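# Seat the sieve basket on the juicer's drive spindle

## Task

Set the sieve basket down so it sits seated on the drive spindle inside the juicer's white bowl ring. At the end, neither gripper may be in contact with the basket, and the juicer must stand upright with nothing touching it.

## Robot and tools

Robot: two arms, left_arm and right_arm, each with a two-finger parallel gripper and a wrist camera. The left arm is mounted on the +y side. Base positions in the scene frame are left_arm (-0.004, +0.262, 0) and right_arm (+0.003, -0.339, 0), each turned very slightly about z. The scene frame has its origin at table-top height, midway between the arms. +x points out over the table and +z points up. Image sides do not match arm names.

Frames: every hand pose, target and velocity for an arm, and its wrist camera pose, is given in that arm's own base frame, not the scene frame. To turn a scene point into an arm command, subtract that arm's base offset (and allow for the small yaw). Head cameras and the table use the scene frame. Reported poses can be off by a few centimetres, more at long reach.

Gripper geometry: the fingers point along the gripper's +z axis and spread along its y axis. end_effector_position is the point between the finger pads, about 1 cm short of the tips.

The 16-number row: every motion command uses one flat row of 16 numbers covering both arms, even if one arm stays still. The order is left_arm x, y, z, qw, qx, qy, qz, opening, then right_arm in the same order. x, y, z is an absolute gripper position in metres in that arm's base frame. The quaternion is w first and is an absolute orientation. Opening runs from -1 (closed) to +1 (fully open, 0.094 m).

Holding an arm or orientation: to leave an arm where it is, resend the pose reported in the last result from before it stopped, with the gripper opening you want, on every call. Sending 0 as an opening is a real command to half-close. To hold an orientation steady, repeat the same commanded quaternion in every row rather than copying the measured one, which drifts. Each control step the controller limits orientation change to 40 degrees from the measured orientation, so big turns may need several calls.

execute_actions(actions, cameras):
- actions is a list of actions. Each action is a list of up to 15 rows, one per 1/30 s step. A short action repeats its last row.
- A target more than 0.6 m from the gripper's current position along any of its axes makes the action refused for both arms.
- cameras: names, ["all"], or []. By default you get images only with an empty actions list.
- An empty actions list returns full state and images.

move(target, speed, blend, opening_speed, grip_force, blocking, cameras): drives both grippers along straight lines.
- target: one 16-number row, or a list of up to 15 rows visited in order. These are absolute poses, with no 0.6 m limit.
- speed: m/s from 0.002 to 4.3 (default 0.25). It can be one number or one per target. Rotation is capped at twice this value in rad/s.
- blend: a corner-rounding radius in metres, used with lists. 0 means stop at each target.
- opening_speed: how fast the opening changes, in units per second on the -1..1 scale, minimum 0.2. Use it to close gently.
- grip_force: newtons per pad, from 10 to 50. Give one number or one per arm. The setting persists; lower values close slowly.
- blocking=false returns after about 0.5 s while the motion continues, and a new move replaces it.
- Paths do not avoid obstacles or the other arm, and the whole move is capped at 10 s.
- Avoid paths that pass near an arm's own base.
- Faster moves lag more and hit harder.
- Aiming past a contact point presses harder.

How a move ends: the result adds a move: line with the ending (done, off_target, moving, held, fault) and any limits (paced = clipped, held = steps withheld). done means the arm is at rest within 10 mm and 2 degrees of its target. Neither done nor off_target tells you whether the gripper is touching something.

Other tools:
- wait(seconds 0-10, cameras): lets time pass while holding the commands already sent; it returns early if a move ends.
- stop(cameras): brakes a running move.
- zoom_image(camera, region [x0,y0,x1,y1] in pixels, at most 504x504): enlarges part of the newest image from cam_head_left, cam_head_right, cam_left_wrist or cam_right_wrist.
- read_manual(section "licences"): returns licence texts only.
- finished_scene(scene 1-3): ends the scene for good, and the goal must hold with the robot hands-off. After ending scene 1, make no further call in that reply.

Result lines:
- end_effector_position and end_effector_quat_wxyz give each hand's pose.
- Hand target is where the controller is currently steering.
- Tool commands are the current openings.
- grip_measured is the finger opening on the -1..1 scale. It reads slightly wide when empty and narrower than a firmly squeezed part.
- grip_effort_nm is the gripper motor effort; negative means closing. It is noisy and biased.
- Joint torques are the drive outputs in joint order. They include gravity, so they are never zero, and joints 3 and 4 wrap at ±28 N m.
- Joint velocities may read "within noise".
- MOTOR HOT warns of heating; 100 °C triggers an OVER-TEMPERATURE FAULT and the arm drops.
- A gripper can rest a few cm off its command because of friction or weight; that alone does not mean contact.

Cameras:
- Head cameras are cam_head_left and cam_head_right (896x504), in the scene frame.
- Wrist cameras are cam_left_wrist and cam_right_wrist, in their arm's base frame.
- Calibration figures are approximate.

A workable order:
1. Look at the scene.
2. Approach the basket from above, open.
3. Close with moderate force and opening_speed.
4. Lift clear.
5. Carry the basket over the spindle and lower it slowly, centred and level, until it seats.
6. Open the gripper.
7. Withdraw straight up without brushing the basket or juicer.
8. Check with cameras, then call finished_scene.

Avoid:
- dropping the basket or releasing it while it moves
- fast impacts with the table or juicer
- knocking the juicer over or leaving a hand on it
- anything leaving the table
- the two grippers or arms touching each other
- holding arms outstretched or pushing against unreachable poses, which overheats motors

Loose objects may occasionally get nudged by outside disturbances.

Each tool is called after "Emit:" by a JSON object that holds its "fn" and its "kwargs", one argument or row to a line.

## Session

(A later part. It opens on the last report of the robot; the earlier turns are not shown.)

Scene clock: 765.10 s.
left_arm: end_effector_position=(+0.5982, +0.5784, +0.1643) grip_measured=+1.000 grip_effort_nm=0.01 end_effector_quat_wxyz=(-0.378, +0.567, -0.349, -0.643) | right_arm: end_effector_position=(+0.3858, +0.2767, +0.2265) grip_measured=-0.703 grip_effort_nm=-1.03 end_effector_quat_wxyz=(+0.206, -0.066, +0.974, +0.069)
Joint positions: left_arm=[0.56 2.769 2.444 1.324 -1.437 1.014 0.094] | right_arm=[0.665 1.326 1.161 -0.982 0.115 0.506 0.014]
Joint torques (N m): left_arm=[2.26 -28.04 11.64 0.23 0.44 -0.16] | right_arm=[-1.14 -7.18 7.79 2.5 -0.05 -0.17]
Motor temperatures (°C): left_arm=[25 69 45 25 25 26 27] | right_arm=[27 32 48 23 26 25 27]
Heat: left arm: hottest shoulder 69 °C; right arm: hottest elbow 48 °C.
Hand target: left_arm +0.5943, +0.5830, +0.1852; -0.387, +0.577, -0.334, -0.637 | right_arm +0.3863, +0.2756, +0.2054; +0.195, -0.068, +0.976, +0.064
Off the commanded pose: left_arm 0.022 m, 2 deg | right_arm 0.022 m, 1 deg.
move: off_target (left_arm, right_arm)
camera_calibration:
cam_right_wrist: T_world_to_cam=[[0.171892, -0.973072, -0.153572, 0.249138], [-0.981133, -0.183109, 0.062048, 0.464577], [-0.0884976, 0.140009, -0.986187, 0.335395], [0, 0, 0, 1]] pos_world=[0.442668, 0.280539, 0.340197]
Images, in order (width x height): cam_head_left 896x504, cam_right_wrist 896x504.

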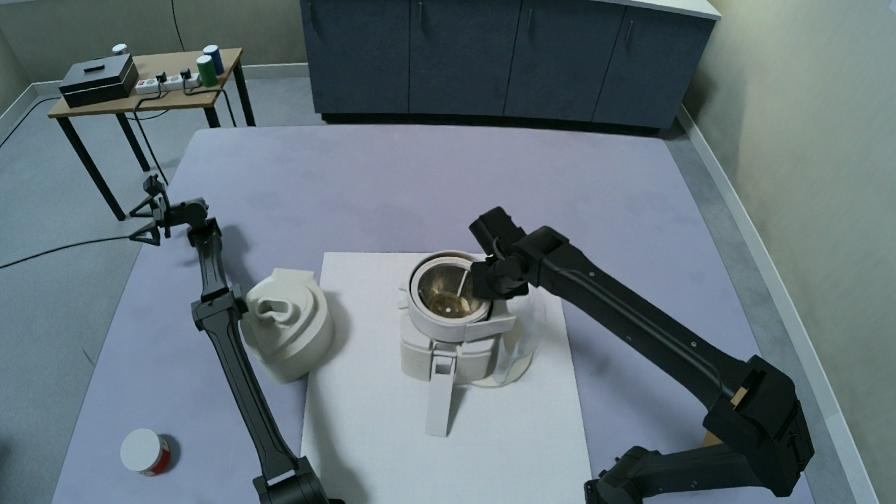

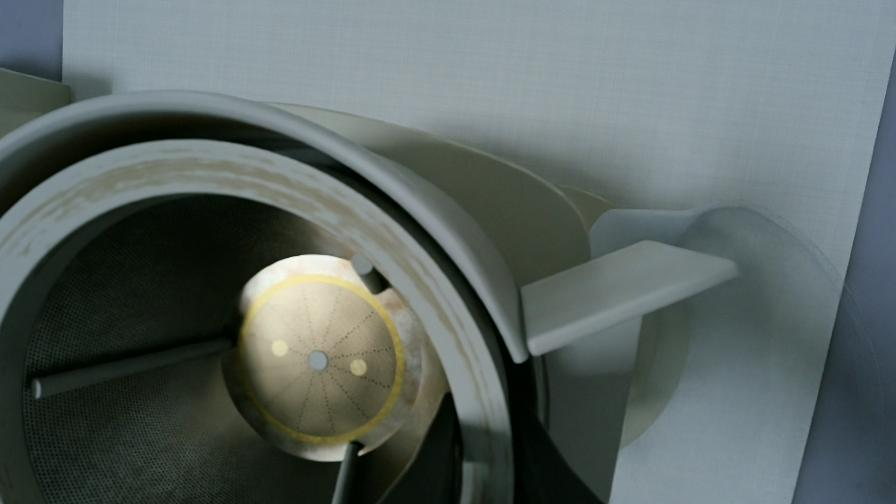

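Emit:
{"fn": "move", "kwargs": {
  "target": [0.5948,0.5834,0.1853,-0.387,0.577,-0.334,-0.637,1,0.399,0.2785,0.212,0.188,-0.17,0.965,0.07,-1],
  "speed": 0.05,
  "cameras": ["cam_head_left"]
}}

Emit:
{"fn": "zoom_image", "kwargs": {
  "camera": "cam_head_left",
  "region": [380, 200, 530, 350]
}}

Emit:
{"fn": "move", "kwargs": {
  "target": [
    [0.5948,0.5834,0.1853,-0.387,0.577,-0.334,-0.637,1,0.387,0.276,0.212,0.196,-0.0684,0.9776,0.05,-1],
    [0.5948,0.5834,0.1853,-0.387,0.577,-0.334,-0.637,1,0.3655,0.276,0.212,0.199,0.0854,0.976,0.02,-1]
  ],
  "speed": 0.05,
  "cameras": ["cam_head_left"]
}}

Emit:
{"fn": "zoom_image", "kwargs": {
  "camera": "cam_head_left",
  "region": [380, 200, 530, 350]
}}

Scene clock: 776.93 s.
left_arm: end_effector_position=(+0.5982, +0.5784, +0.1643) grip_measured=+1.000 grip_effort_nm=0.01 end_effector_quat_wxyz=(-0.378, +0.567, -0.349, -0.643) | right_arm: end_effector_position=(+0.3930, +0.2763, +0.2249) grip_measured=-0.703 grip_effort_nm=-1.03 end_effector_quat_wxyz=(+0.203, -0.155, +0.963, +0.081)
Joint positions: left_arm=[0.56 2.769 2.444 1.324 -1.437 1.014 0.094] | right_arm=[0.628 1.333 1.161 -0.959 0.039 0.3 0.014]
Joint torques (N m): left_arm=[2.37 -28.1 11.52 0.5 0.43 -0.26] | right_arm=[-0.79 -6.42 11.44 1.16 -0.01 -0.35]
Motor temperatures (°C): left_arm=[25 69 45 25 25 26 27] | right_arm=[27 32 47 23 26 25 27]
Heat: left arm: hottest shoulder 69 °C; right arm: hottest elbow 47 °C.
Hand target: left_arm +0.5943, +0.5830, +0.1852; -0.387, +0.577, -0.334, -0.637 | right_arm +0.3986, +0.2781, +0.2121; +0.188, -0.170, +0.965, +0.070
Off the commanded pose: left_arm 0.022 m, 2 deg | right_arm 0.014 m, 3 deg.
move: off_target (left_arm, right_arm)
Images, in order (width x height): cam_head_left 896x504.

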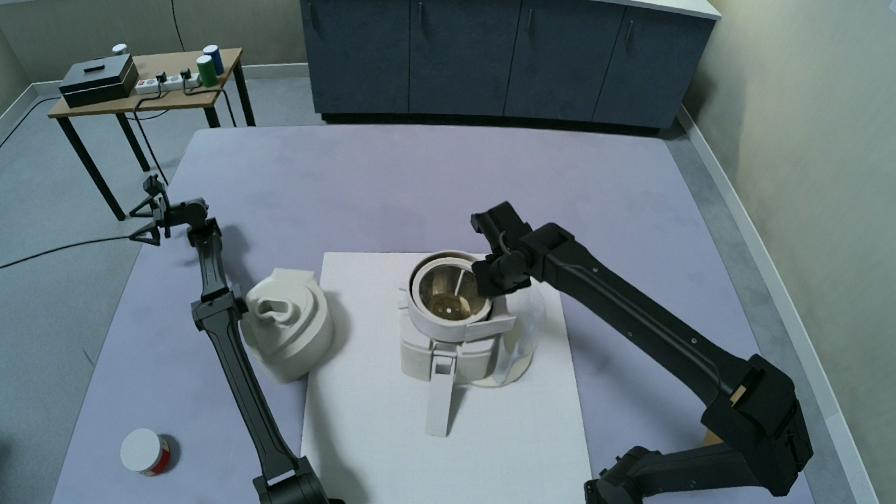

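Scaled by 3.360 from the camera's 896x504 image, which has a finer 1280x720 frame.

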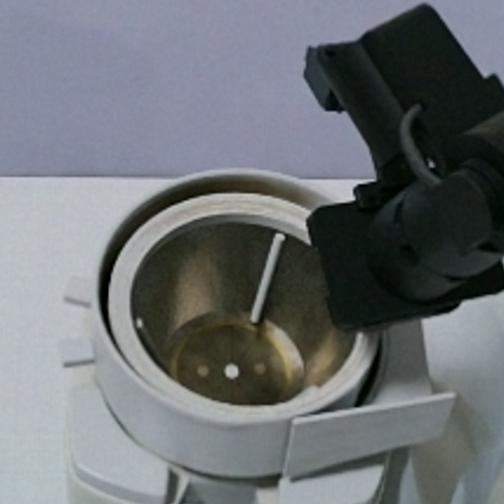

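Scene clock: 783.17 s.
left_arm: end_effector_position=(+0.5982, +0.5784, +0.1643) grip_measured=+1.000 grip_effort_nm=0.01 end_effector_quat_wxyz=(-0.378, +0.567, -0.349, -0.643) | right_arm: end_effector_position=(+0.3670, +0.2728, +0.2178) grip_measured=-0.704 grip_effort_nm=-1.03 end_effector_quat_wxyz=(+0.205, +0.081, +0.975, +0.026)
Joint positions: left_arm=[0.56 2.769 2.444 1.324 -1.437 1.014 0.094] | right_arm=[0.739 1.339 1.161 -1.064 0.263 0.862 0.014]
Joint torques (N m): left_arm=[2.43 -27.99 11.63 0.28 0.45 -0.15] | right_arm=[0.5 -7.82 10.32 0.81 0.42 0.14]
Motor temperatures (°C): left_arm=[25 69 45 25 25 26 27] | right_arm=[27 32 47 23 26 25 28]
Heat: left arm: hottest shoulder 69 °C; right arm: hottest elbow 47 °C.
Hand target: left_arm +0.5943, +0.5830, +0.1852; -0.387, +0.577, -0.334, -0.637 | right_arm +0.3654, +0.2760, +0.2120; +0.199, +0.085, +0.976, +0.020
Off the commanded pose: left_arm 0.022 m, 2 deg | right_arm 0.007 m, 1 deg.
move: off_target (left_arm)
Images, in order (width x height): cam_head_left 896x504.

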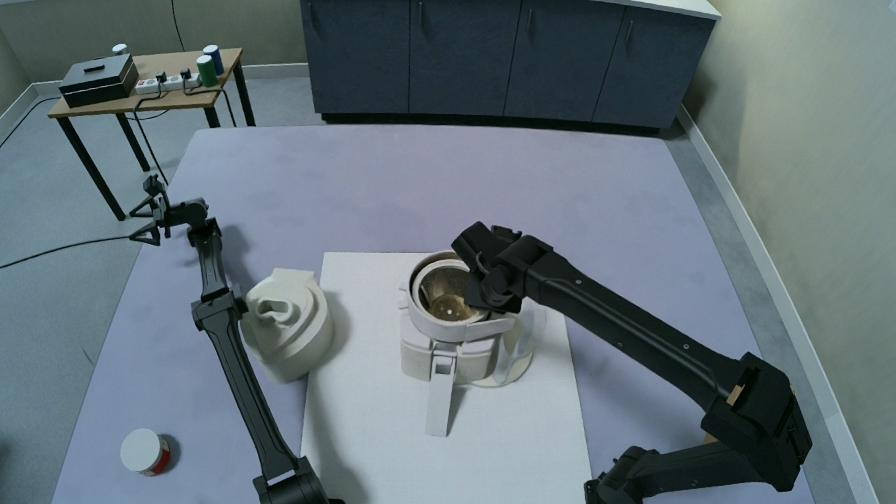

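Scaled by 3.360 from the camera's 896x504 image, which has a finer 1280x720 frame.

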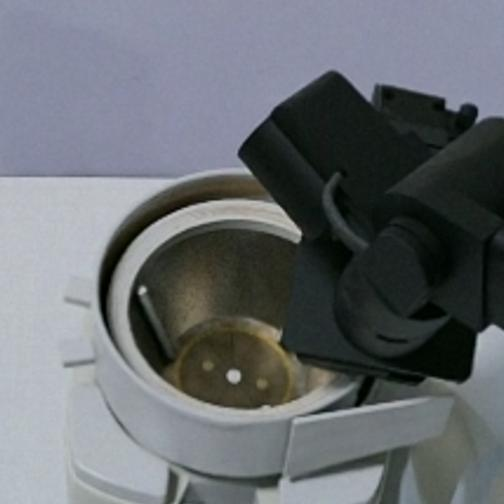

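Emit:
{"fn": "move", "kwargs": {
  "target": [
    [0.5948,0.5834,0.1853,-0.387,0.577,-0.334,-0.637,1,0.366,0.274,0.212,0.199,0.0854,0.976,0.02,-1],
    [0.5948,0.5834,0.1853,-0.387,0.577,-0.334,-0.637,1,0.366,0.274,0.212,0.199,0.0854,0.976,0.02,0.1],
    [0.5948,0.5834,0.1853,-0.387,0.577,-0.334,-0.637,1,0.366,0.274,0.33,0.199,0.0854,0.976,0.02,0.1],
    [0.5948,0.5834,0.1853,-0.387,0.577,-0.334,-0.637,1,0.35,0.345,0.43,0.34,0,0.94,0,0.1]
  ],
  "opening_speed": 0.6,
  "cameras": ["cam_right_wrist"]
}}

Emit:
{"fn": "move", "kwargs": {
  "target": [0.5948,0.5834,0.1853,-0.387,0.577,-0.334,-0.637,1,0.35,0.1,0.43,0.34,0,0.94,0,-1],
  "cameras": ["cam_head_left"]
}}

Emit:
{"fn": "zoom_image", "kwargs": {
  "camera": "cam_head_left",
  "region": [380, 200, 530, 350]
}}

Scene clock: 795.83 s.
left_arm: end_effector_position=(+0.5982, +0.5784, +0.1643) grip_measured=+1.000 grip_effort_nm=0.01 end_effector_quat_wxyz=(-0.378, +0.567, -0.349, -0.643) | right_arm: end_effector_position=(+0.3470, +0.3361, +0.3999) grip_measured=+0.098 grip_effort_nm=0.09 end_effector_quat_wxyz=(+0.325, +0.001, +0.945, -0.018)
Joint positions: left_arm=[0.56 2.769 2.444 1.324 -1.437 1.014 0.094] | right_arm=[0.96 1.385 1.623 -1.419 0.552 0.851 0.052]
Joint torques (N m): left_arm=[1.44 -28.34 11.54 0.4 0.41 -0.15] | right_arm=[0.26 -9.7 16.13 1.05 0.53 -0.16]
Motor temperatures (°C): left_arm=[25 69 45 25 25 26 27] | right_arm=[27 32 48 23 26 25 27]
Heat: left arm: hottest shoulder 69 °C; right arm: hottest elbow 48 °C.
Hand target: left_arm +0.5943, +0.5830, +0.1852; -0.387, +0.577, -0.334, -0.637 | right_arm +0.3489, +0.3436, +0.4294; +0.341, +0.000, +0.940, +0.001
Off the commanded pose: left_arm 0.022 m, 2 deg | right_arm 0.032 m, 3 deg.
move: off_target (left_arm, right_arm)
camera_calibration:
cam_right_wrist: T_world_to_cam=[[0.0131089, -0.999893, -0.00642534, 0.345504], [-0.985072, -0.011811, -0.171739, 0.463855], [0.171645, 0.00858074, -0.985121, 0.448234], [0, 0, 0, 1]] pos_world=[0.375464, 0.3471, 0.523447]
Images, in order (width x height): cam_right_wrist 896x504.

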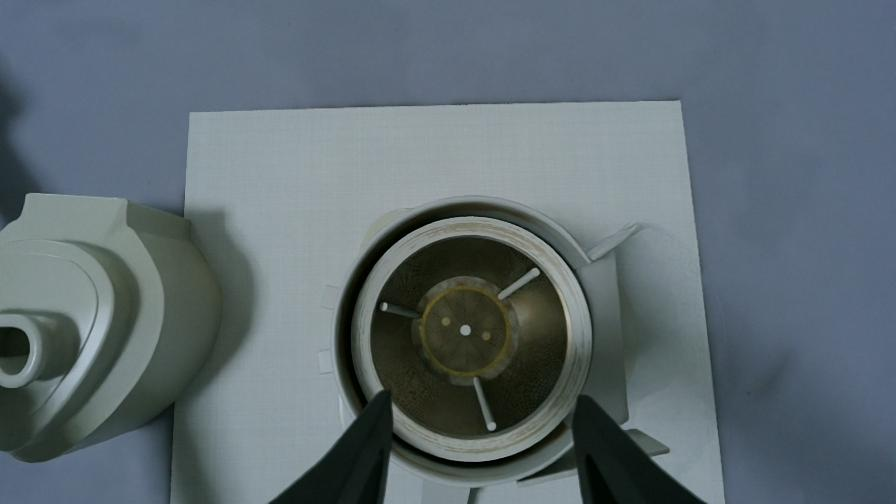

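Scene clock: 797.87 s.
left_arm: end_effector_position=(+0.5982, +0.5784, +0.1643) grip_measured=+1.000 grip_effort_nm=0.01 end_effector_quat_wxyz=(-0.378, +0.567, -0.349, -0.643) | right_arm: end_effector_position=(+0.3463, +0.1022, +0.4325) grip_measured=-0.996 grip_effort_nm=-0.21 end_effector_quat_wxyz=(+0.336, +0.001, +0.942, +0.001)
Joint positions: left_arm=[0.56 2.769 2.444 1.324 -1.437 1.014 0.094] | right_arm=[0.41 0.96 1.355 -1.322 0.254 0.326 0]
Joint torques (N m): left_arm=[1.9 -29.1 11.56 0.4 0.43 -0.15] | right_arm=[-1.08 -3.78 9.17 2.88 0.09 -0.14]
Motor temperatures (°C): left_arm=[25 69 45 25 25 26 27] | right_arm=[27 32 48 23 26 25 27]
Heat: left arm: hottest shoulder 69 °C; right arm: hottest elbow 48 °C.
Hand target: left_arm +0.5943, +0.5830, +0.1852; -0.387, +0.577, -0.334, -0.637 | right_arm +0.3499, +0.0999, +0.4299; +0.340, +0.000, +0.940, +0.000
Off the commanded pose: left_arm 0.022 m, 2 deg | right_arm 0.005 m, 1 deg.
move: off_target (left_arm)
Images, in order (width x height): cam_head_left 896x504.

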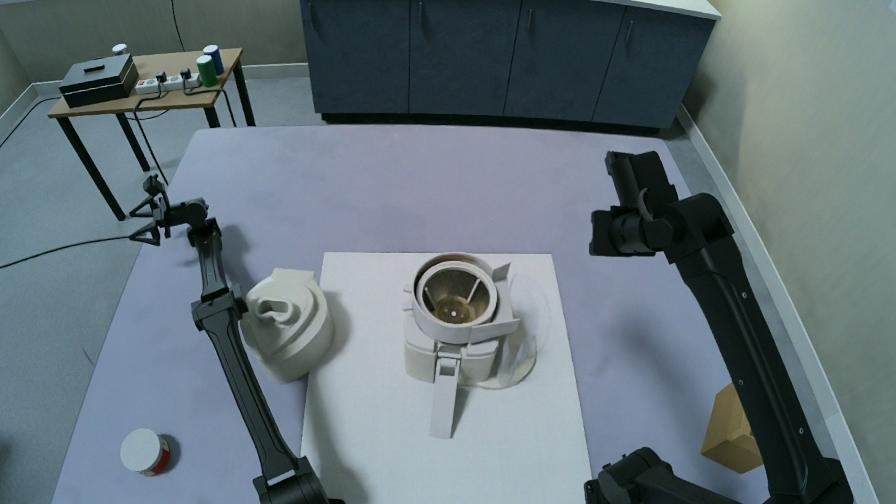

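Scaled by 3.360 from the camera's 896x504 image, which has a finer 1280x720 frame.

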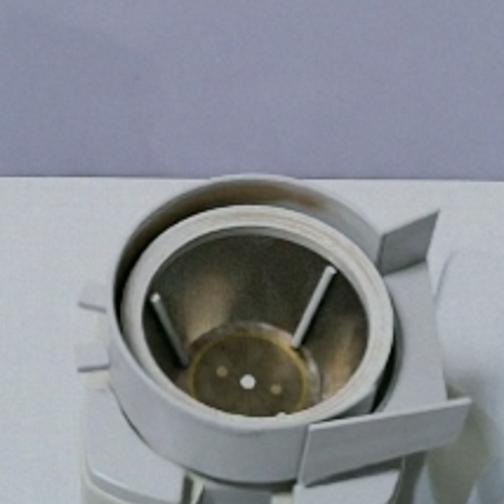

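Emit:
{"fn": "finished_scene", "kwargs": {
  "scene": 1
}}

The scene is finished: the task was done.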